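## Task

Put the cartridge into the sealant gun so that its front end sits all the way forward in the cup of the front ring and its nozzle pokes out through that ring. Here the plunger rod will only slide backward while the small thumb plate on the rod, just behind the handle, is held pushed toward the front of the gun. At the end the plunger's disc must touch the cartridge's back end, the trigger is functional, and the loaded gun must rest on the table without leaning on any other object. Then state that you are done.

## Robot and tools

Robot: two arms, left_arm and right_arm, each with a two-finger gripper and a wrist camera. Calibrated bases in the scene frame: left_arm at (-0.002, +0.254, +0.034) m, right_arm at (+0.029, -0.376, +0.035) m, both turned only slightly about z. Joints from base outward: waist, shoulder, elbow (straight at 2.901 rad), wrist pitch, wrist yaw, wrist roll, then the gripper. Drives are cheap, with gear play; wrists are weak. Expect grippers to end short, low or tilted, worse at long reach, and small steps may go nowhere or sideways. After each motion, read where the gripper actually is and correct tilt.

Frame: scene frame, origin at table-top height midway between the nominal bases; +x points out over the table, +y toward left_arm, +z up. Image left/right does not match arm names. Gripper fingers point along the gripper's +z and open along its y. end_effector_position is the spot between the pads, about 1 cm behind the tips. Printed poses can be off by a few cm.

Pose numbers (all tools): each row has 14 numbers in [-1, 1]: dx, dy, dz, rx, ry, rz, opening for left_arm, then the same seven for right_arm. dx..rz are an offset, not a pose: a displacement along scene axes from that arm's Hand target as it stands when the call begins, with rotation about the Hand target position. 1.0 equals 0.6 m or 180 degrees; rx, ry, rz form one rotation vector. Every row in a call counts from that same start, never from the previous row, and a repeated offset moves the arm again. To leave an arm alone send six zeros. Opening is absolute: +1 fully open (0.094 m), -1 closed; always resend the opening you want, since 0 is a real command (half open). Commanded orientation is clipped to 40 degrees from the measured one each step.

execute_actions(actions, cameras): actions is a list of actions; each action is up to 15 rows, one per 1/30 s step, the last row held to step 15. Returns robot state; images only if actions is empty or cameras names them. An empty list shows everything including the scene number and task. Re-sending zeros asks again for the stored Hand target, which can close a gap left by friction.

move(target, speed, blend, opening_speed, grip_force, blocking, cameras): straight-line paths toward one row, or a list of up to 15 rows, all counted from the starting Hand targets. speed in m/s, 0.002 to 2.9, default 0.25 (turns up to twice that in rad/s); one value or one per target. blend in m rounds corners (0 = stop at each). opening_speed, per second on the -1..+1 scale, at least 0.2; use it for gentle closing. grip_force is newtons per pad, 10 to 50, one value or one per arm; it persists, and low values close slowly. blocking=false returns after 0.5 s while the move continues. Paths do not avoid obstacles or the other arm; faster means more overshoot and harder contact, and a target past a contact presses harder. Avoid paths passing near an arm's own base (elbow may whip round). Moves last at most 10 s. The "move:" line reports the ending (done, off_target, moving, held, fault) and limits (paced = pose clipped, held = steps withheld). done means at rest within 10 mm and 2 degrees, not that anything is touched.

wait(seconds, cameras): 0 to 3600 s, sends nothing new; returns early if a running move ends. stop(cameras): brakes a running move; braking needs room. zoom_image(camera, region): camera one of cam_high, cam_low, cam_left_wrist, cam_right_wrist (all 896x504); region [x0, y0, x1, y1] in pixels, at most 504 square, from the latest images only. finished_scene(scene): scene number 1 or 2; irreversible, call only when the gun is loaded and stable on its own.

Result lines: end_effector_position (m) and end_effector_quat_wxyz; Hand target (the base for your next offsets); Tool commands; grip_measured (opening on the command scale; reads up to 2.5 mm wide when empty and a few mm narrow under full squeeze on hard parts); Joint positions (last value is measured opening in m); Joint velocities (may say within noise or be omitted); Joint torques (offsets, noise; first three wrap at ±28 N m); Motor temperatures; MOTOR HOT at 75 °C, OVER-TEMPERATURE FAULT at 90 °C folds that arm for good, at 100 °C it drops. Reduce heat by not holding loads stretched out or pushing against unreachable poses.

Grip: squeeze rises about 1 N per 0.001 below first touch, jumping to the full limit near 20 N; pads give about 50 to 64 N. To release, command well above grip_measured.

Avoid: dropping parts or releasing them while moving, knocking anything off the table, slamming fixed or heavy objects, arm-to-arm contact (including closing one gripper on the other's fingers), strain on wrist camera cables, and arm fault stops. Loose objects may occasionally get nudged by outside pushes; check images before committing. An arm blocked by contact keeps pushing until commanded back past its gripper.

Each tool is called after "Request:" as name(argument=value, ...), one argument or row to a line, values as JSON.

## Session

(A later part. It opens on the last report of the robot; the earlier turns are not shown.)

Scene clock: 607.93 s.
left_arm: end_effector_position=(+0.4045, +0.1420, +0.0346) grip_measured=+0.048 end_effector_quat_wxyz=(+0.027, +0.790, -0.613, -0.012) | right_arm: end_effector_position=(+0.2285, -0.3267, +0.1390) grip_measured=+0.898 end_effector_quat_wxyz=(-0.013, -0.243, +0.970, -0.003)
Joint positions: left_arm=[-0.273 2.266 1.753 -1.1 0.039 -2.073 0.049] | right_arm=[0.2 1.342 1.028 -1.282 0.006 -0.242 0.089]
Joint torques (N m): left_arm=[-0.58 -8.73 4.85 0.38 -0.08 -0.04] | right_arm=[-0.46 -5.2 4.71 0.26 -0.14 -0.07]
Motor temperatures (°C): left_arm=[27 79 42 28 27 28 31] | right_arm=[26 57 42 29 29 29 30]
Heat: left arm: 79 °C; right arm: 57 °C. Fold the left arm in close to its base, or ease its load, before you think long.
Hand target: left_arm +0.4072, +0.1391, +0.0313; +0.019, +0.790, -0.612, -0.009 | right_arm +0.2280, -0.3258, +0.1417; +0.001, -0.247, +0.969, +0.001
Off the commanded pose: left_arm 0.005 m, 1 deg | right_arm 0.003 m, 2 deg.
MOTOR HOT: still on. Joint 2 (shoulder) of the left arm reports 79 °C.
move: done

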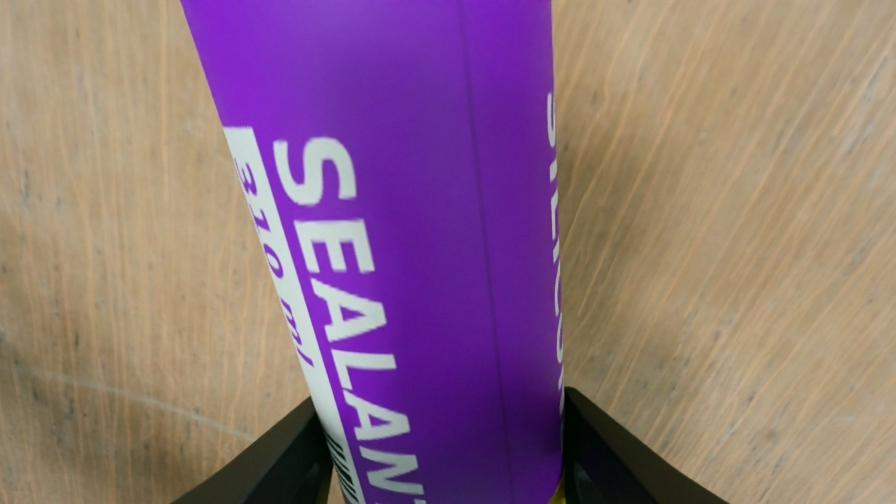

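Request:
move(
  target=[
    [0,0,0.2,0,0,0,-0.15,0,0,0,0,0,0,0.9],
    [-0.1,-0.05,0.22,0,0,-0.45,-0.15,0,0,0,0,0,0,0.9],
    [-0.2,-0.178,0.22,0,0,-0.91,-0.15,0,0,0,0,0,0,0.9],
  ],
  speed=[0.25,0.7,0.7],
  blend=[0.02,0.03,0],
  cameras=["cam_high","cam_left_wrist"],
)

Scene clock: 624.30 s.
left_arm: end_effector_position=(+0.2808, +0.0356, +0.1394) grip_measured=+0.047 end_effector_quat_wxyz=(-0.041, +0.490, +0.870, +0.024) | right_arm: end_effector_position=(+0.2285, -0.3267, +0.1390) grip_measured=+0.898 end_effector_quat_wxyz=(-0.013, -0.243, +0.970, -0.003)
Joint positions: left_arm=[-0.694 1.987 1.736 -1.409 -0.034 0.351 0.049] | right_arm=[0.2 1.342 1.028 -1.282 0.006 -0.242 0.089]
Joint torques (N m): left_arm=[0.29 -12.77 5.52 0.41 -0.03 0.15] | right_arm=[-0.62 -5.11 4.75 0.24 -0.12 -0.08]
Motor temperatures (°C): left_arm=[27 80 42 28 27 28 32] | right_arm=[26 56 42 29 29 29 30]
Heat: left arm: 80 °C; right arm: 56 °C. Fold the left arm in close to its base, or ease its load, before you think long.
Hand target: left_arm +0.2872, +0.0323, +0.1633; +0.007, +0.495, +0.869, +0.020 | right_arm +0.2280, -0.3258, +0.1417; +0.001, -0.247, +0.969, +0.001
Off the commanded pose: left_arm 0.025 m, 6 deg | right_arm 0.003 m, 2 deg.
MOTOR HOT: still on. Joint 2 (shoulder) of the left arm reports 80 °C.
move: off_target (left_arm)

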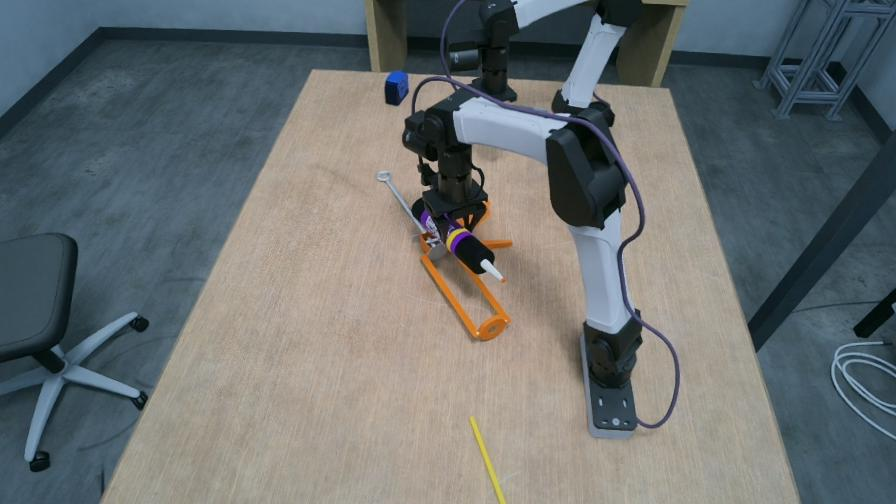

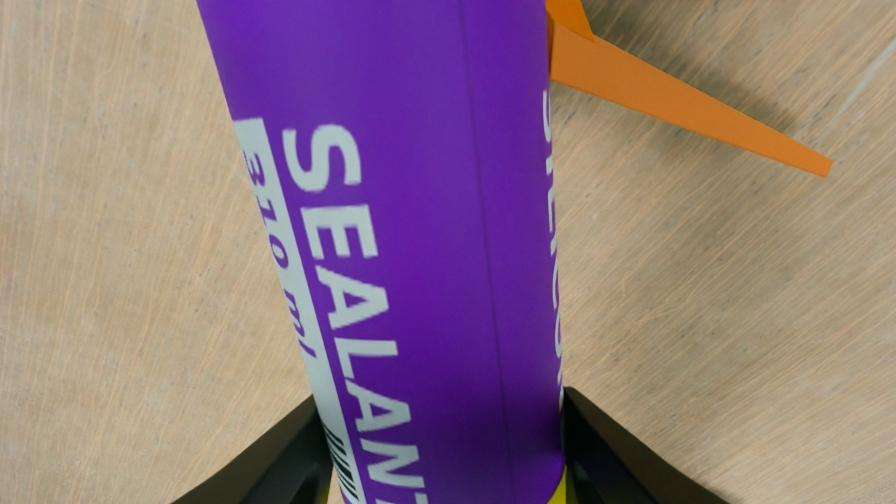

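Request:
move(
  target=[
    [0,0,-0.05,-0.083,-0.045,-0.067,-0.15,0,0,0,0,0,0,0.9],
  ],
  speed=0.4,
  cameras=["cam_high"],
)

Request:
zoom_image(
  camera="cam_high",
  region=[380, 180, 540, 360],
)

Scene clock: 638.27 s.
left_arm: end_effector_position=(+0.2742, +0.0462, +0.1099) grip_measured=+0.047 end_effector_quat_wxyz=(+0.072, +0.572, +0.816, -0.046) | right_arm: end_effector_position=(+0.2285, -0.3267, +0.1390) grip_measured=+0.898 end_effector_quat_wxyz=(-0.013, -0.243, +0.970, -0.003)
Joint positions: left_arm=[-0.618 1.735 1.282 -0.975 0.095 0.619 0.049] | right_arm=[0.2 1.342 1.028 -1.282 0.006 -0.242 0.089]
Joint torques (N m): left_arm=[0.53 -10.47 5.94 1.32 0.34 0.18] | right_arm=[-0.59 -5.16 4.82 0.26 -0.16 -0.09]
Motor temperatures (°C): left_arm=[27 84 41 29 27 28 32] | right_arm=[26 55 42 29 29 29 30]
Heat: left arm: 84 °C; right arm: 55 °C. Fold the left arm in close to its base, or ease its load, before you think long.
Hand target: left_arm +0.2872, +0.0323, +0.1333; +0.134, +0.575, +0.805, -0.058 | right_arm +0.2280, -0.3258, +0.1417; +0.001, -0.247, +0.969, +0.001
Off the commanded pose: left_arm 0.030 m, 7 deg | right_arm 0.003 m, 2 deg.
MOTOR HOT: still on. Joint 2 (shoulder) of the left arm reports 84 °C.
move: off_target (left_arm)

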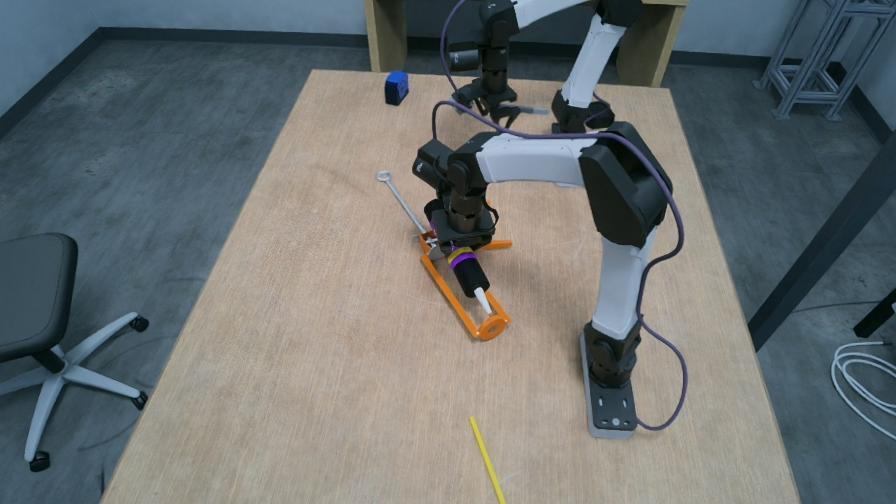

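Scaled by 2.800 from the camera's image (finer frame: 1280x720).

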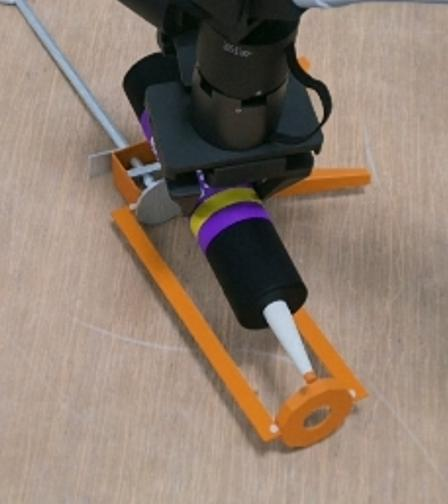

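Request:
move(
  target=[
    [0.012,-0.022,-0.03,-0.02,-0.01,0,-0.15,0,0,0,0,0,0,0.9],
    [0.012,-0.022,-0.105,-0.02,-0.01,0,-0.15,0,0,0,0,0,0,0.9],
  ],
  speed=0.2,
  blend=[0.01,0],
  cameras=["cam_high"],
)

Request:
zoom_image(
  camera="cam_high",
  region=[400, 220, 540, 360],
)

Scene clock: 648.97 s.
left_arm: end_effector_position=(+0.2692, +0.0364, +0.0702) grip_measured=+0.047 end_effector_quat_wxyz=(+0.102, +0.580, +0.805, -0.068) | right_arm: end_effector_position=(+0.2285, -0.3267, +0.1390) grip_measured=+0.898 end_effector_quat_wxyz=(-0.013, -0.243, +0.970, -0.003)
Joint positions: left_arm=[-0.627 1.737 1.104 -0.734 0.139 0.628 0.049] | right_arm=[0.2 1.342 1.028 -1.282 0.006 -0.242 0.089]
Joint torques (N m): left_arm=[0.43 -5.49 4.22 2.38 0.27 0] | right_arm=[-0.55 -5.11 4.77 0.24 -0.12 -0.09]
Motor temperatures (°C): left_arm=[27 80 42 30 27 28 33] | right_arm=[26 55 42 29 29 29 30]
Heat: left arm: 80 °C; right arm: 55 °C. Fold the left arm in close to its base, or ease its load, before you think long.
Hand target: left_arm +0.2944, +0.0191, +0.0703; +0.164, +0.572, +0.800, -0.075 | right_arm +0.2280, -0.3258, +0.1417; +0.001, -0.247, +0.969, +0.001
Off the commanded pose: left_arm 0.030 m, 7 deg | right_arm 0.003 m, 2 deg.
MOTOR HOT: still on. Joint 2 (shoulder) of the left arm reports 80 °C.
move: off_target (left_arm)

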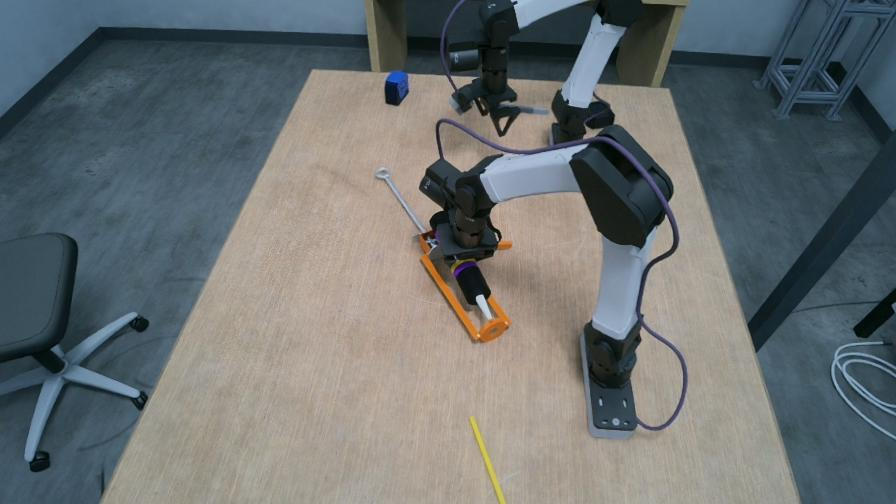

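Scaled by 3.600 from the camera's image (finer frame: 1280x720).

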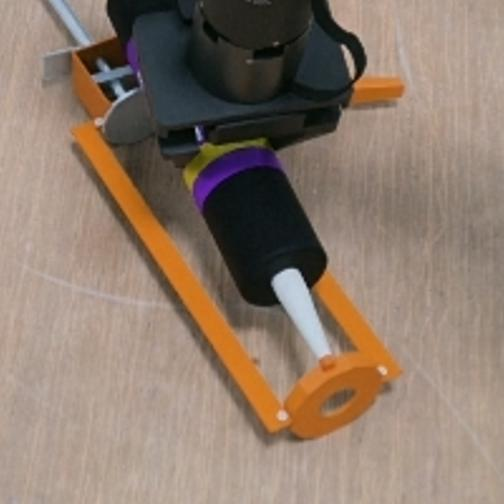

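Request:
move(
  target=[
    [0,0,0.03,0,0,0,-0.15,0,0,0,0,0,0,0.9],
    [0.014,-0.036,0.02,0,0,0,-0.15,0,0,0,0,0,0,0.9],
    [0.014,-0.036,-0.015,0,0,0,-0.15,0,0,0,0,0,0,0.9],
  ],
  speed=0.2,
  blend=[0.01,0.005,0],
  cameras=["cam_high"],
)

Request:
zoom_image(
  camera="cam_high",
  region=[400, 220, 540, 360],
)

Scene clock: 661.77 s.
left_arm: end_effector_position=(+0.2814, +0.0132, +0.0580) grip_measured=+0.047 end_effector_quat_wxyz=(+0.121, +0.578, +0.804, -0.075) | right_arm: end_effector_position=(+0.2285, -0.3267, +0.1390) grip_measured=+0.898 end_effector_quat_wxyz=(-0.013, -0.243, +0.970, -0.003)
Joint positions: left_arm=[-0.656 1.809 1.128 -0.643 0.147 0.593 0.049] | right_arm=[0.2 1.342 1.028 -1.282 0.006 -0.242 0.089]
Joint torques (N m): left_arm=[-0.4 -5.14 6.64 1.88 0.13 -0.05] | right_arm=[-0.65 -5.18 4.83 0.23 -0.12 -0.05]
Motor temperatures (°C): left_arm=[27 75 42 33 27 28 33] | right_arm=[26 55 42 29 29 29 30]
Heat: left arm: 75 °C; right arm: 55 °C. Fold the left arm in close to its base, or ease its load, before you think long.
Hand target: left_arm +0.3028, -0.0025, +0.0613; +0.164, +0.572, +0.800, -0.075 | right_arm +0.2280, -0.3258, +0.1417; +0.001, -0.247, +0.969, +0.001
Off the commanded pose: left_arm 0.027 m, 5 deg | right_arm 0.003 m, 2 deg.
MOTOR HOT: still on. Joint 2 (shoulder) of the left arm reports 75 °C.
move: off_target (left_arm); blend cut to 0.0078 m at target 1

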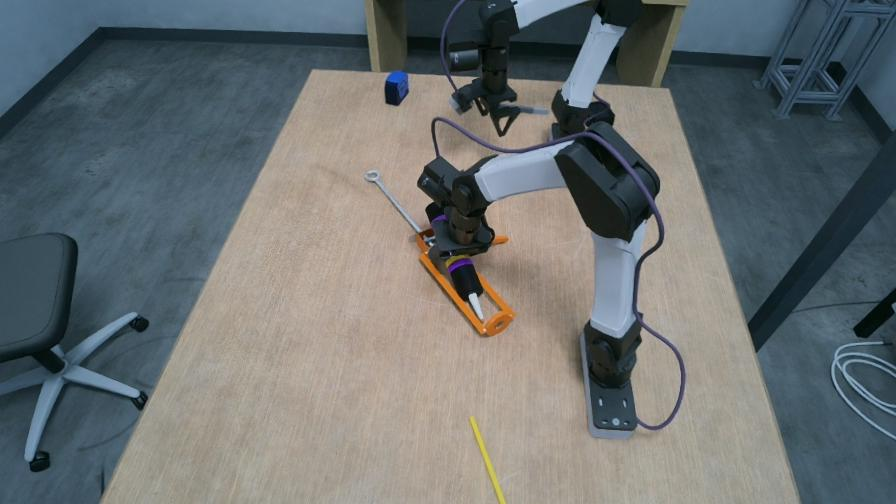

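Scaled by 3.600 from the camera's image (finer frame: 1280x720).

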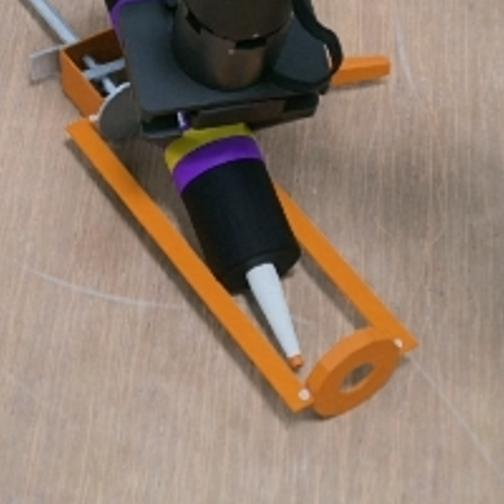

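Request:
move(
  target=[
    [0,0,0.02,0,0,0.03,-0.15,0,0,0,0,0,0,0.9],
    [0.0,0.0,0.01,0,0,0.07,-0.15,0,0,0,0,0,0,0.9],
  ],
  speed=0.2,
  cameras=["cam_high"],
)

Request:
zoom_image(
  camera="cam_high",
  region=[400, 220, 540, 360],
)

Scene clock: 673.13 s.
left_arm: end_effector_position=(+0.2777, +0.0031, +0.0582) grip_measured=+0.047 end_effector_quat_wxyz=(+0.121, +0.496, +0.857, -0.074) | right_arm: end_effector_position=(+0.2285, -0.3267, +0.1390) grip_measured=+0.898 end_effector_quat_wxyz=(-0.013, -0.243, +0.970, -0.003)
Joint positions: left_arm=[-0.702 1.809 1.128 -0.626 0.107 0.354 0.049] | right_arm=[0.2 1.342 1.028 -1.282 0.006 -0.242 0.089]
Joint torques (N m): left_arm=[0.13 -7.15 5.94 1.82 -0.34 -0.12] | right_arm=[-0.55 -5.12 4.83 0.25 -0.14 -0.08]
Motor temperatures (°C): left_arm=[27 71 43 33 27 28 33] | right_arm=[26 55 42 29 29 29 30]
Heat: left arm: 71 °C; right arm: 55 °C.
Hand target: left_arm +0.3028, -0.0025, +0.0673; +0.172, +0.481, +0.858, -0.056 | right_arm +0.2280, -0.3258, +0.1417; +0.001, -0.247, +0.969, +0.001
Off the commanded pose: left_arm 0.027 m, 6 deg | right_arm 0.003 m, 2 deg.
MOTOR HOT: cleared for the motors of the left arm.
move: off_target (left_arm)

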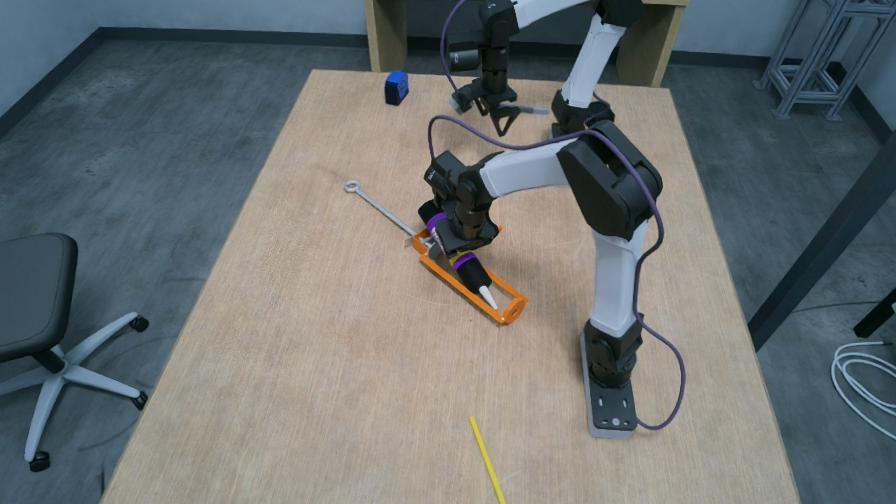

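Scaled by 3.600 from the camera's image (finer frame: 1280x720).

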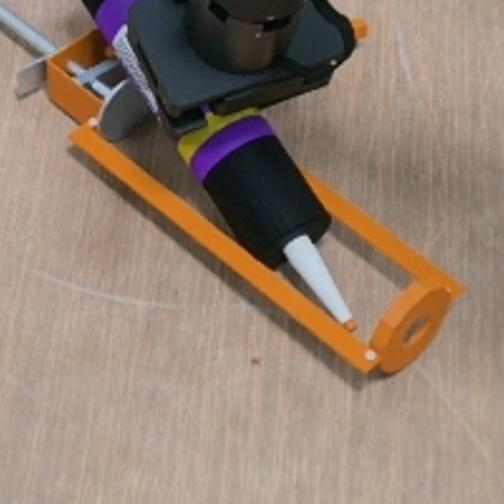

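Request:
move(
  target=[
    [0,0,0.1,0,0,0.0,-0.15,0,0,0,0,0,0,0.9],
    [0.004,0.035,0.09,0,0,0.06,-0.15,0,0,0,0,0,0,0.9],
  ],
  speed=0.25,
  cameras=["cam_high"],
)

Request:
zoom_image(
  camera="cam_high",
  region=[400, 200, 560, 360],
)

Scene clock: 688.87 s.
left_arm: end_effector_position=(+0.2913, +0.0257, +0.0947) grip_measured=+0.046 end_effector_quat_wxyz=(+0.122, +0.407, +0.905, -0.034) | right_arm: end_effector_position=(+0.2285, -0.3267, +0.1390) grip_measured=+0.898 end_effector_quat_wxyz=(-0.013, -0.243, +0.970, -0.003)
Joint positions: left_arm=[-0.677 1.752 1.22 -0.786 0.009 0.188 0.049] | right_arm=[0.2 1.342 1.028 -1.282 0.006 -0.242 0.089]
Joint torques (N m): left_arm=[0.36 -10.89 6.15 1.37 -0.06 0.01] | right_arm=[-0.54 -5.09 4.79 0.24 -0.13 -0.1]
Motor temperatures (°C): left_arm=[27 69 43 33 28 28 33] | right_arm=[26 54 41 29 29 29 30]
Heat: left arm: 69 °C; right arm: 54 °C.
Hand target: left_arm +0.3052, +0.0185, +0.1213; +0.176, +0.398, +0.900, -0.040 | right_arm +0.2280, -0.3258, +0.1417; +0.001, -0.247, +0.969, +0.001
Off the commanded pose: left_arm 0.031 m, 6 deg | right_arm 0.003 m, 2 deg.
move: off_target (left_arm)

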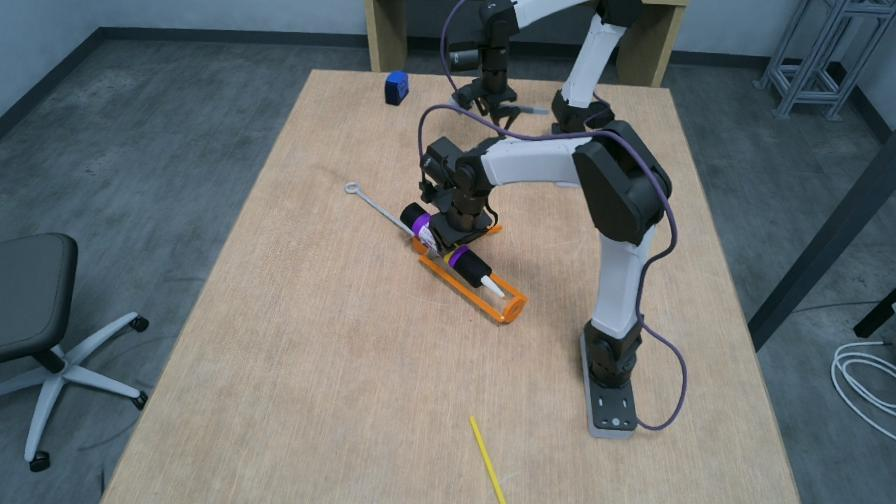

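Scaled by 3.150 from the camera's image (finer frame: 1280x720).

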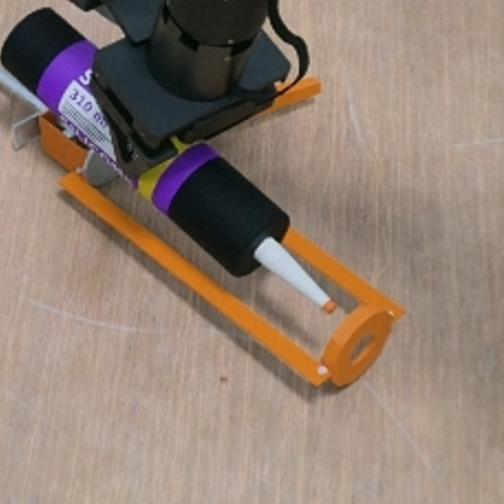

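Request:
move(
  target=[
    [-0.004,-0.012,-0.05,0,0,0.0,-0.15,0,0,0,0,0,0,0.9],
    [-0.004,-0.012,-0.092,0,0,0,-0.15,0,0,0,0,0,0,0.9],
  ],
  speed=0.15,
  blend=[0.01,0],
  cameras=["cam_high"],
)

Request:
zoom_image(
  camera="cam_high",
  region=[400, 200, 560, 360],
)

Scene clock: 711.30 s.
left_arm: end_effector_position=(+0.2936, +0.0233, +0.0638) grip_measured=+0.046 end_effector_quat_wxyz=(+0.148, +0.393, +0.907, -0.033) | right_arm: end_effector_position=(+0.2285, -0.3267, +0.1390) grip_measured=+0.898 end_effector_quat_wxyz=(-0.013, -0.243, +0.970, -0.003)
Joint positions: left_arm=[-0.688 1.768 1.093 -0.593 -0.011 0.153 0.049] | right_arm=[0.2 1.342 1.028 -1.282 0.006 -0.242 0.089]
Joint torques (N m): left_arm=[-0.59 -5.93 5.19 1.77 -0.02 0.06] | right_arm=[-0.65 -5.11 4.72 0.27 -0.12 -0.1]
Motor temperatures (°C): left_arm=[27 70 43 33 27 28 33] | right_arm=[26 54 41 29 29 29 30]
Heat: left arm: 70 °C; right arm: 54 °C.
Hand target: left_arm +0.3028, +0.0113, +0.0661; +0.176, +0.398, +0.900, -0.040 | right_arm +0.2280, -0.3258, +0.1417; +0.001, -0.247, +0.969, +0.001
Off the commanded pose: left_arm 0.015 m, 3 deg | right_arm 0.003 m, 2 deg.
move: off_target (left_arm)

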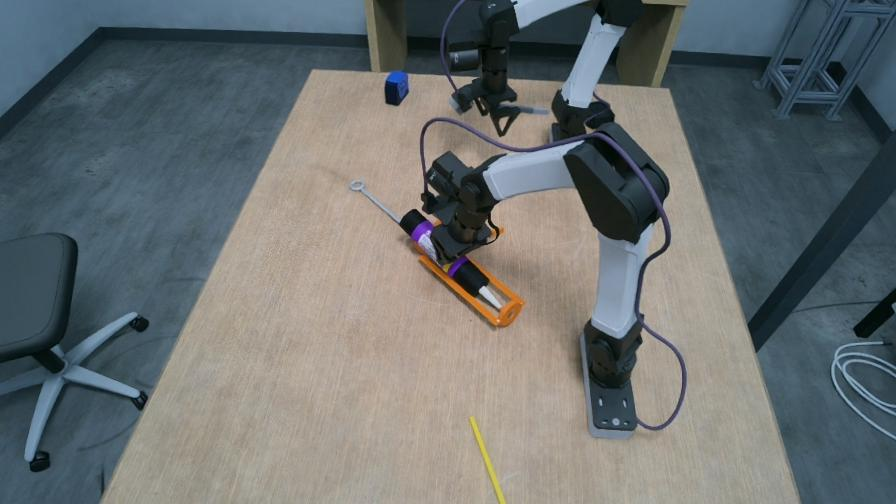

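Scaled by 3.150 from the camera's image (finer frame: 1280x720).

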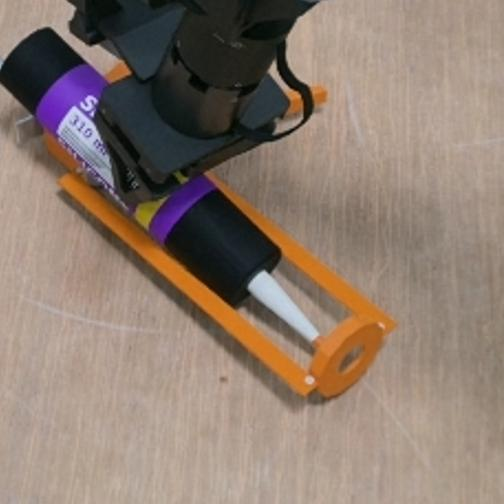

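Request:
move(
  target=[
    [0.019,-0.018,0.0,0,0,0.0,-0.15,0,0,0,0,0,0,0.9],
    [0.014,-0.018,0.0,0,0,0.035,-0.15,0,0,0,0,0,0,0.9],
  ],
  speed=0.15,
  blend=[0.005,0],
  cameras=["cam_high"],
)

Request:
zoom_image(
  camera="cam_high",
  region=[400, 200, 560, 360],
)

Scene clock: 722.03 s.
left_arm: end_effector_position=(+0.3041, +0.0183, +0.0600) grip_measured=+0.046 end_effector_quat_wxyz=(+0.159, +0.347, +0.924, -0.013) | right_arm: end_effector_position=(+0.2285, -0.3267, +0.1390) grip_measured=+0.898 end_effector_quat_wxyz=(-0.013, -0.243, +0.970, -0.003)
Joint positions: left_arm=[-0.711 1.809 1.124 -0.574 -0.077 0.041 0.049] | right_arm=[0.2 1.342 1.028 -1.282 0.006 -0.242 0.089]
Joint torques (N m): left_arm=[-1.29 -5.55 7.72 1.37 0.1 -0.06] | right_arm=[-0.62 -5.14 4.77 0.24 -0.13 -0.08]
Motor temperatures (°C): left_arm=[27 68 44 35 27 28 33] | right_arm=[26 54 41 29 29 29 30]
Heat: left arm: 68 °C; right arm: 54 °C.
Hand target: left_arm +0.3112, +0.0005, +0.0661; +0.178, +0.348, +0.920, -0.030 | right_arm +0.2280, -0.3258, +0.1417; +0.001, -0.247, +0.969, +0.001
Off the commanded pose: left_arm 0.020 m, 3 deg | right_arm 0.003 m, 2 deg.
move: off_target (left_arm)

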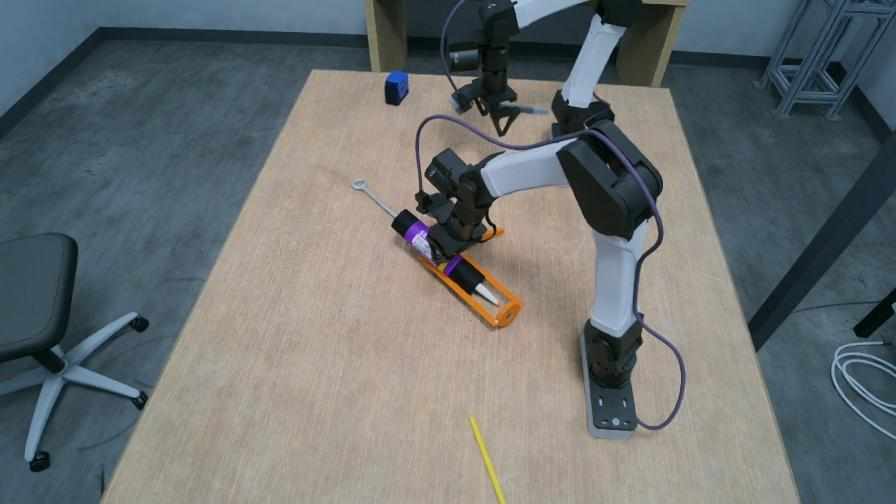

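Scaled by 3.150 from the camera's image (finer frame: 1280x720).

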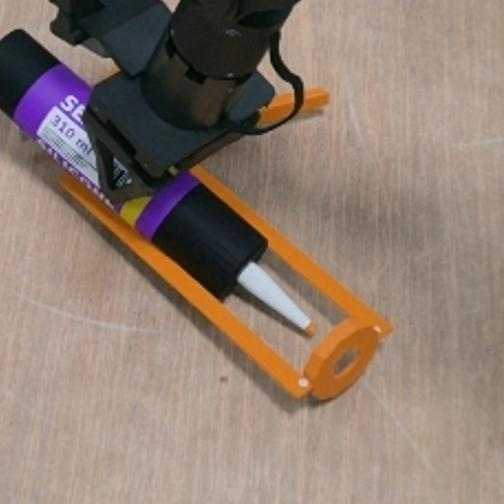

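Request:
move(
  target=[
    [-0.044,0.040,0.0,0,0,0.0,-0.15,0,0,0,0,0,0,0.9],
  ],
  speed=0.12,
  cameras=["cam_high"],
)

Request:
zoom_image(
  camera="cam_high",
  region=[400, 200, 560, 360],
)

Scene clock: 728.27 s.
left_arm: end_effector_position=(+0.2887, +0.0285, +0.0563) grip_measured=+0.046 end_effector_quat_wxyz=(+0.167, +0.343, +0.924, -0.021) | right_arm: end_effector_position=(+0.2285, -0.3267, +0.1390) grip_measured=+0.898 end_effector_quat_wxyz=(-0.013, -0.243, +0.970, -0.003)
Joint positions: left_arm=[-0.713 1.737 1.012 -0.514 -0.069 0.032 0.049] | right_arm=[0.2 1.342 1.028 -1.282 0.006 -0.242 0.089]
Joint torques (N m): left_arm=[-0.64 -8.81 4.44 1.08 0.09 0.02] | right_arm=[-0.53 -5.11 4.86 0.26 -0.16 -0.08]
Motor temperatures (°C): left_arm=[27 67 44 34 27 28 33] | right_arm=[26 54 41 29 29 29 30]
Heat: left arm: 67 °C; right arm: 54 °C.
Hand target: left_arm +0.2848, +0.0245, +0.0661; +0.178, +0.348, +0.920, -0.030 | right_arm +0.2280, -0.3258, +0.1417; +0.001, -0.247, +0.969, +0.001
Off the commanded pose: left_arm 0.011 m, 2 deg | right_arm 0.003 m, 2 deg.
move: off_target (left_arm)

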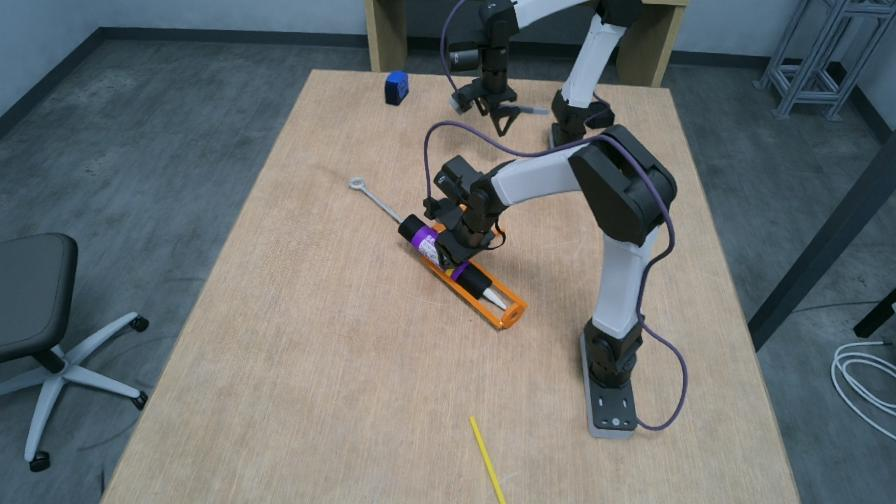

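Scaled by 3.150 from the camera's image (finer frame: 1280x720).

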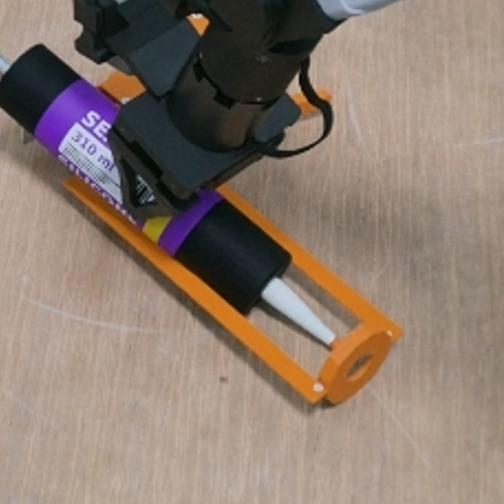

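Request:
zoom_image(
  camera="cam_high",
  region=[470, 270, 540, 340],
)

Request:
execute_actions(
  actions=[],
  cameras=["cam_low","cam_left_wrist"],
)

Request:
zoom_image(
  camera="cam_low",
  region=[330, 220, 450, 300],
)

Scaled by 7.200 from the camera's image (finer frame: 1280x720).

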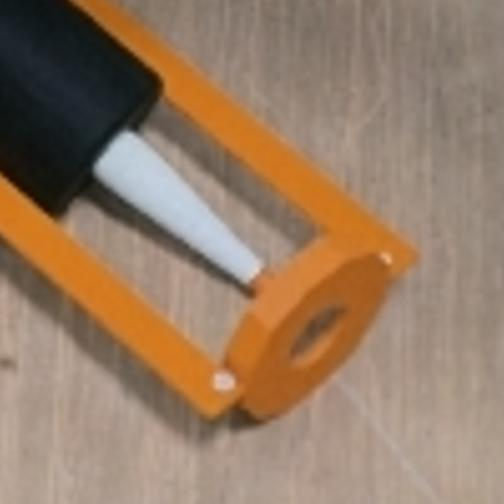

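Scene clock: 739.07 s.
left_arm: end_effector_position=(+0.2887, +0.0285, +0.0563) grip_measured=+0.046 end_effector_quat_wxyz=(+0.167, +0.343, +0.924, -0.021) | right_arm: end_effector_position=(+0.2285, -0.3267, +0.1390) grip_measured=+0.898 end_effector_quat_wxyz=(-0.013, -0.243, +0.970, -0.003)
Joint positions: left_arm=[-0.713 1.737 1.012 -0.514 -0.069 0.032 0.049] | right_arm=[0.2 1.342 1.028 -1.282 0.006 -0.242 0.089]
Joint velocities: within noise
Joint torques (N m): left_arm=[-0.66 -8.84 4.49 1.08 0.1 0.01] | right_arm=[-0.64 -5.11 4.77 0.24 -0.15 -0.1]
Motor temperatures (°C): left_arm=[27 68 43 33 27 28 33] | right_arm=[26 53 41 29 29 29 30]
Heat: left arm: 68 °C; right arm: 53 °C.
Hand target: left_arm +0.2848, +0.0245, +0.0661; +0.178, +0.348, +0.920, -0.030 | right_arm +0.2280, -0.3258, +0.1417; +0.001, -0.247, +0.969, +0.001
Tool commands: left_gripper/opening=-0.15 right_gripper/opening=+0.9
Off the commanded pose: left_arm 0.011 m, 2 deg | right_arm 0.003 m, 2 deg.
Images, in order (width x height): cam_low 896x504, cam_left_wrist 896x504.

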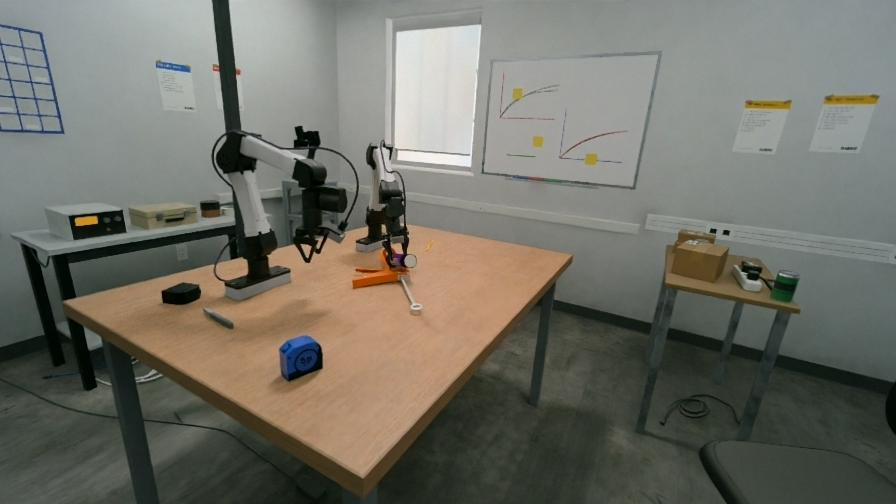

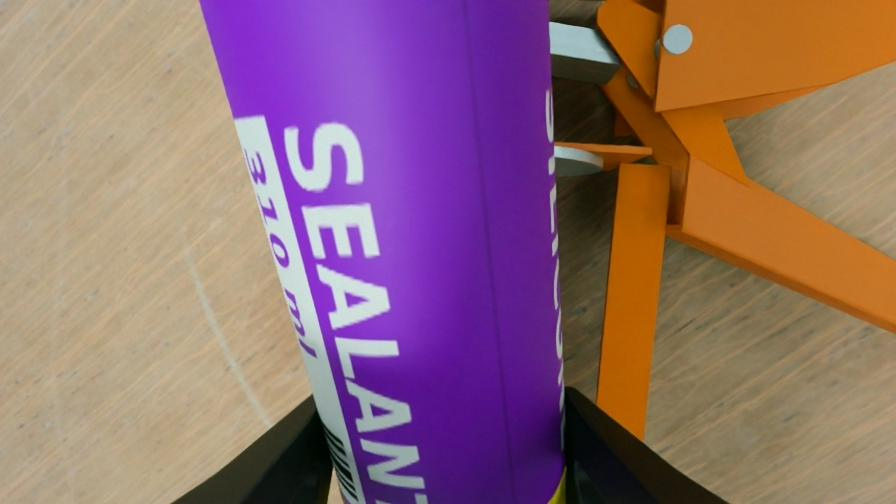

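Scaled by 4.200 from the camera's image (finer frame: 1280x720).

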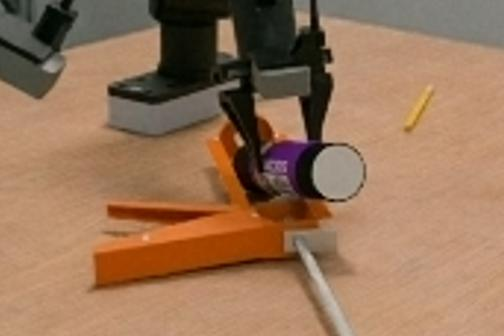

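Request:
move(
  target=[
    [-0.026,0.022,-0.004,0,0,0.0,-0.15,0,0,0,0,0,0,0.9],
  ],
  speed=0.12,
  cameras=["cam_high"],
)

Request:
zoom_image(
  camera="cam_high",
  region=[440, 240, 560, 360],
)

Scene clock: 749.33 s.
left_arm: end_effector_position=(+0.2712, +0.0400, +0.0542) grip_measured=+0.046 end_effector_quat_wxyz=(+0.166, +0.346, +0.923, -0.024) | right_arm: end_effector_position=(+0.2285, -0.3267, +0.1390) grip_measured=+0.898 end_effector_quat_wxyz=(-0.013, -0.243, +0.970, -0.003)
Joint positions: left_arm=[-0.717 1.666 0.921 -0.495 -0.065 0.032 0.049] | right_arm=[0.2 1.342 1.028 -1.282 0.006 -0.242 0.089]
Joint torques (N m): left_arm=[-0.64 -8.24 4.6 1.06 0.07 0.01] | right_arm=[-0.61 -5.07 4.82 0.26 -0.15 -0.08]
Motor temperatures (°C): left_arm=[27 68 42 33 27 28 33] | right_arm=[26 53 41 29 29 29 30]
Heat: left arm: 68 °C; right arm: 53 °C.
Hand target: left_arm +0.2692, +0.0377, +0.0637; +0.178, +0.348, +0.920, -0.030 | right_arm +0.2280, -0.3258, +0.1417; +0.001, -0.247, +0.969, +0.001
Off the commanded pose: left_arm 0.010 m, 2 deg | right_arm 0.003 m, 2 deg.
move: done

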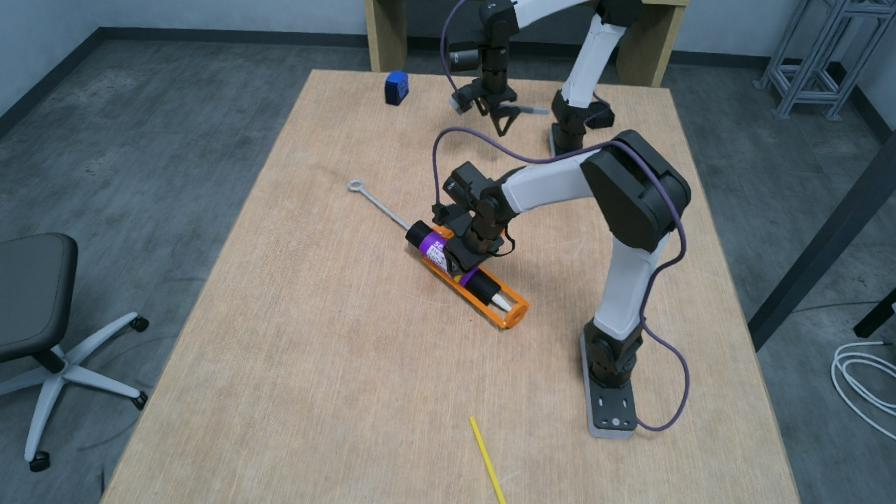

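Scaled by 4.200 from the camera's image (finer frame: 1280x720).

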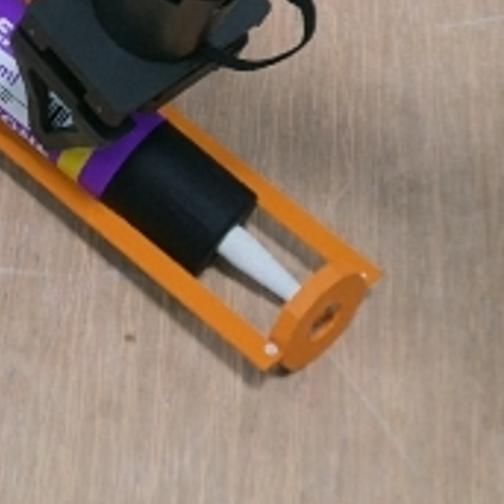

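Request:
move(
  target=[
    [-0.022,0.02,-0.004,0.0,0.0,0.0,-0.15,0,0,0,0,0,0,0.9],
    [-0.03,0.027,-0.012,0.018,0.021,0.0,-0.15,0,0,0,0,0,0,0.9],
  ],
  speed=0.12,
  cameras=["cam_high"],
)

Request:
zoom_image(
  camera="cam_high",
  region=[440, 240, 560, 360],
)

Scene clock: 757.00 s.
left_arm: end_effector_position=(+0.2544, +0.0536, +0.0535) grip_measured=+0.046 end_effector_quat_wxyz=(+0.153, +0.347, +0.925, -0.020) | right_arm: end_effector_position=(+0.2285, -0.3267, +0.1390) grip_measured=+0.898 end_effector_quat_wxyz=(-0.013, -0.243, +0.970, -0.003)
Joint positions: left_arm=[-0.717 1.608 0.864 -0.524 -0.063 0.03 0.049] | right_arm=[0.2 1.342 1.028 -1.282 0.006 -0.242 0.089]
Joint torques (N m): left_arm=[-0.44 -4.49 7.68 0.4 0.04 0.05] | right_arm=[-0.66 -5.09 4.81 0.24 -0.15 -0.08]
Motor temperatures (°C): left_arm=[27 68 42 33 27 28 33] | right_arm=[26 53 41 29 29 29 30]
Heat: left arm: 68 °C; right arm: 53 °C.
Hand target: left_arm +0.2512, +0.0539, +0.0565; +0.138, +0.351, +0.926, -0.015 | right_arm +0.2280, -0.3258, +0.1417; +0.001, -0.247, +0.969, +0.001
Off the commanded pose: left_arm 0.004 m, 2 deg | right_arm 0.003 m, 2 deg.
move: done

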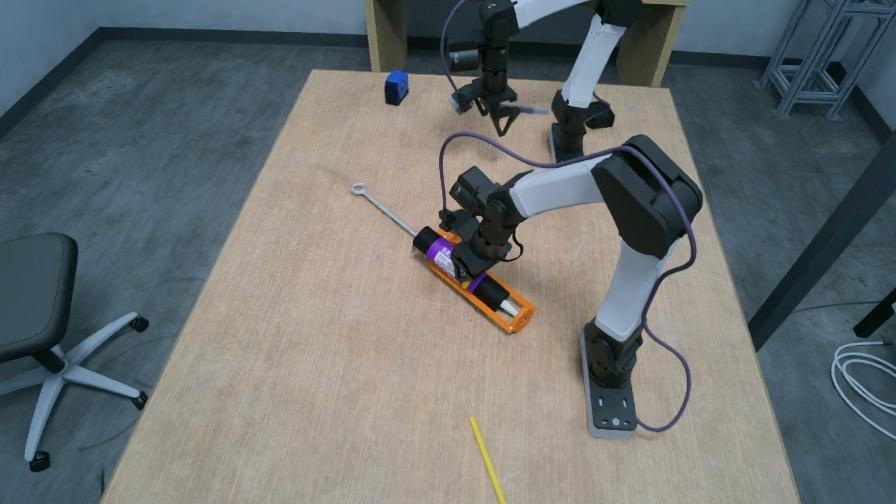

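Scaled by 4.200 from the camera's image (finer frame: 1280x720).

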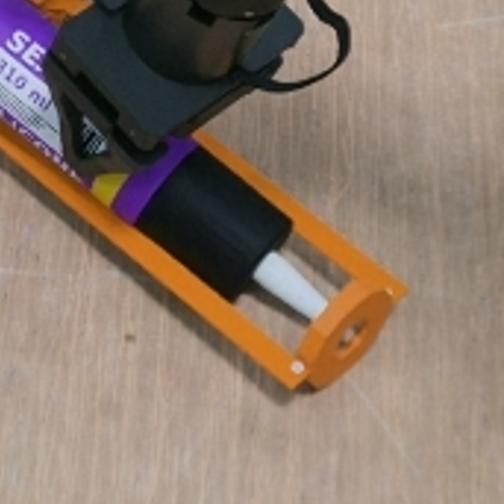

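Request:
move(
  target=[
    [0.008,-0.006,0.0,0.024,0.028,0.0,-0.15,0,0,0,0,0,0,0.9],
    [-0.022,0.019,-0.004,0.024,0.028,0.0,-0.15,0,0,0,0,0,0,0.9],
    [-0.034,0.03,-0.01,0.042,0.048,0.0,-0.15,0,0,0,0,0,0,0.9],
  ],
  speed=0.12,
  cameras=["cam_high","cam_left_wrist"],
)

Request:
zoom_image(
  camera="cam_high",
  region=[400, 200, 560, 360],
)

Scene clock: 770.67 s.
left_arm: end_effector_position=(+0.2500, +0.0595, +0.0545) grip_measured=+0.046 end_effector_quat_wxyz=(+0.095, +0.349, +0.932, +0.001) | right_arm: end_effector_position=(+0.2285, -0.3267, +0.1390) grip_measured=+0.898 end_effector_quat_wxyz=(-0.013, -0.243, +0.970, -0.003)
Joint positions: left_arm=[-0.713 1.676 0.975 -0.691 -0.065 0.03 0.049] | right_arm=[0.2 1.342 1.028 -1.282 0.006 -0.242 0.089]
Joint torques (N m): left_arm=[-0.39 -4.53 6.39 -0.35 0.01 0.07] | right_arm=[-0.57 -5.11 4.74 0.23 -0.14 -0.09]
Motor temperatures (°C): left_arm=[27 65 44 32 27 28 33] | right_arm=[26 53 41 29 29 29 30]
Heat: left arm: 65 °C; right arm: 53 °C.
Hand target: left_arm +0.2308, +0.0719, +0.0505; +0.044, +0.358, +0.933, +0.019 | right_arm +0.2280, -0.3258, +0.1417; +0.001, -0.247, +0.969, +0.001
Off the commanded pose: left_arm 0.023 m, 6 deg | right_arm 0.003 m, 2 deg.
move: off_target (left_arm)

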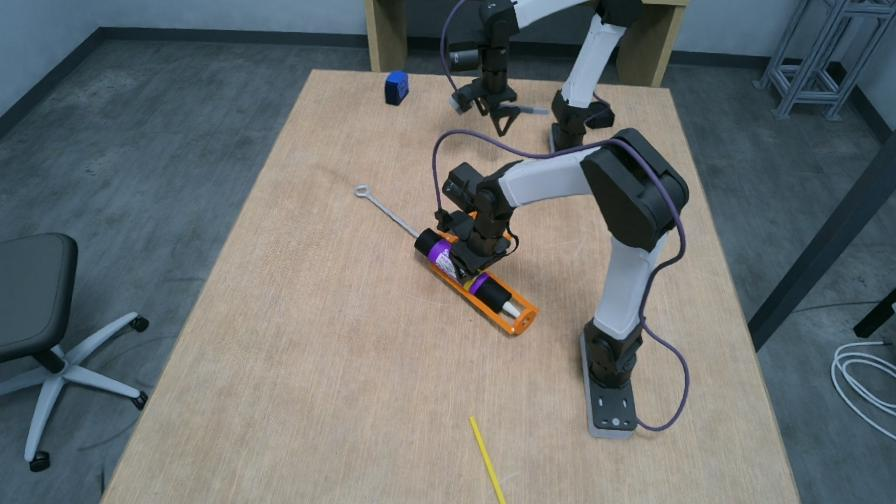

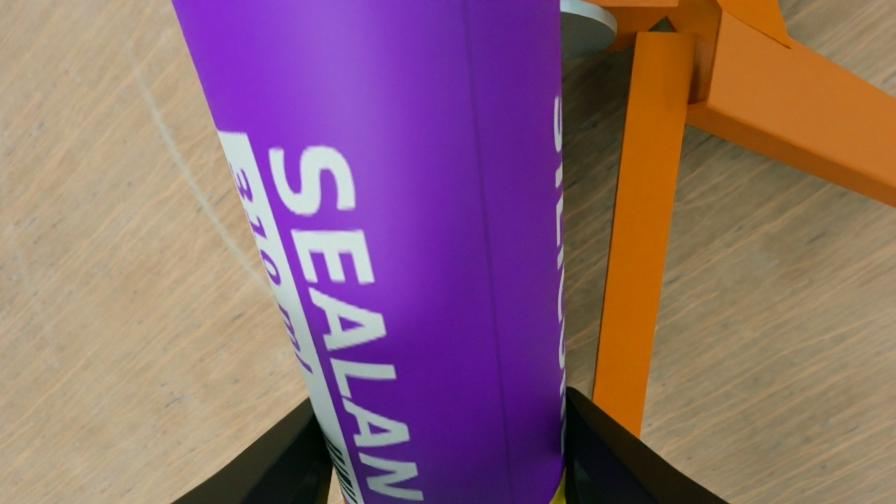

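Scaled by 3.150 from the camera's image (finer frame: 1280x720).

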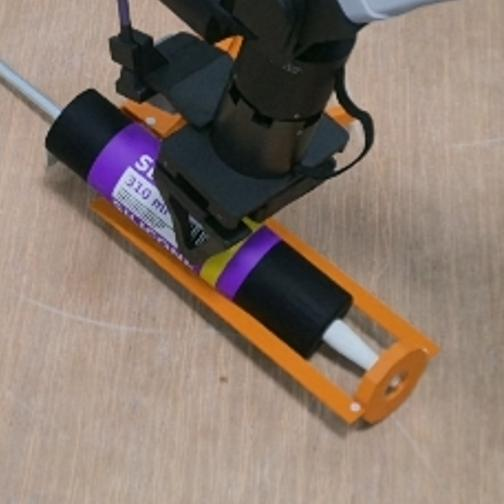

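Request:
move(
  target=[
    [0.01,-0.008,0.01,-0.02,-0.023,0.0,-0.15,0,0,0,0,0,0,0.9],
    [-0.02,0.018,0.006,-0.02,-0.023,0.0,-0.15,0,0,0,0,0,0,0.9],
  ],
  speed=0.15,
  cameras=["cam_high","cam_left_wrist"],
)

Request:
zoom_image(
  camera="cam_high",
  region=[400, 200, 560, 360],
)

Scene clock: 777.40 s.
left_arm: end_effector_position=(+0.2322, +0.0740, +0.0538) grip_measured=+0.046 end_effector_quat_wxyz=(+0.109, +0.348, +0.931, -0.004) | right_arm: end_effector_position=(+0.2285, -0.3267, +0.1390) grip_measured=+0.898 end_effector_quat_wxyz=(-0.013, -0.243, +0.970, -0.003)
Joint positions: left_arm=[-0.713 1.568 0.852 -0.646 -0.063 0.03 0.049] | right_arm=[0.2 1.342 1.028 -1.282 0.006 -0.242 0.089]
Joint torques (N m): left_arm=[-0.12 -6.48 4.05 0.25 0.03 0.1] | right_arm=[-0.59 -5.11 4.71 0.25 -0.16 -0.07]
Motor temperatures (°C): left_arm=[27 64 44 32 27 28 34] | right_arm=[26 53 41 29 29 29 30]
Heat: left arm: 64 °C; right arm: 53 °C.
Hand target: left_arm +0.2188, +0.0827, +0.0541; +0.089, +0.355, +0.931, +0.003 | right_arm +0.2280, -0.3258, +0.1417; +0.001, -0.247, +0.969, +0.001
Off the commanded pose: left_arm 0.016 m, 3 deg | right_arm 0.003 m, 2 deg.
move: off_target (left_arm)

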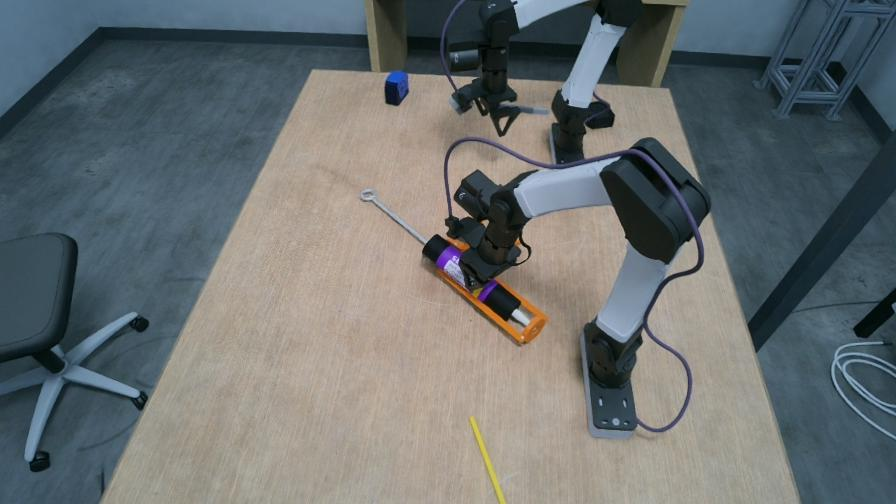

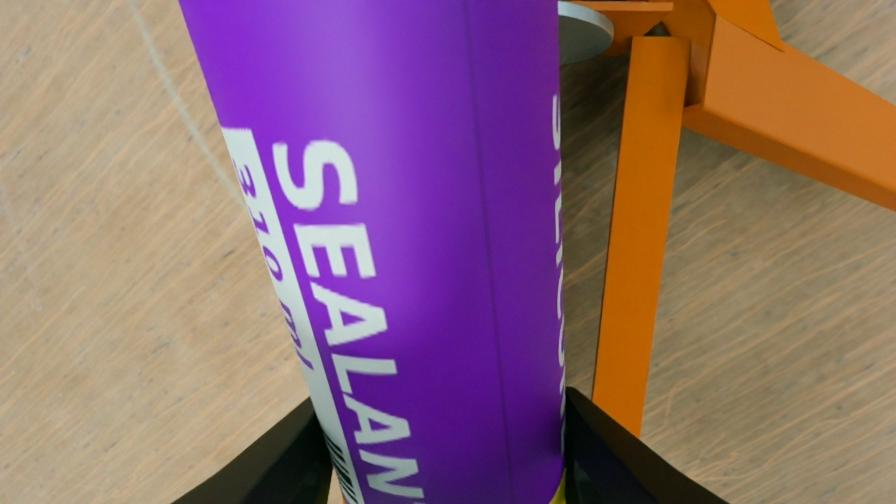

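Scaled by 3.150 from the camera's image (finer frame: 1280x720).

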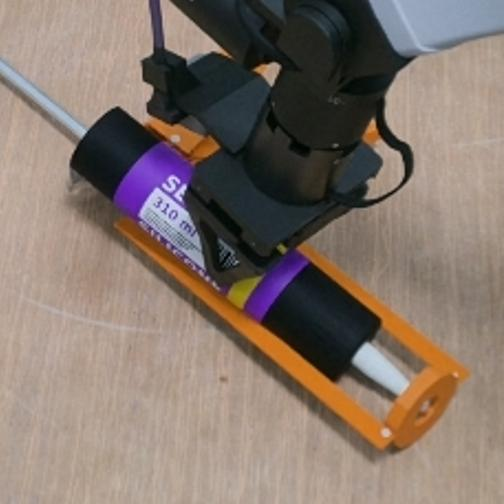

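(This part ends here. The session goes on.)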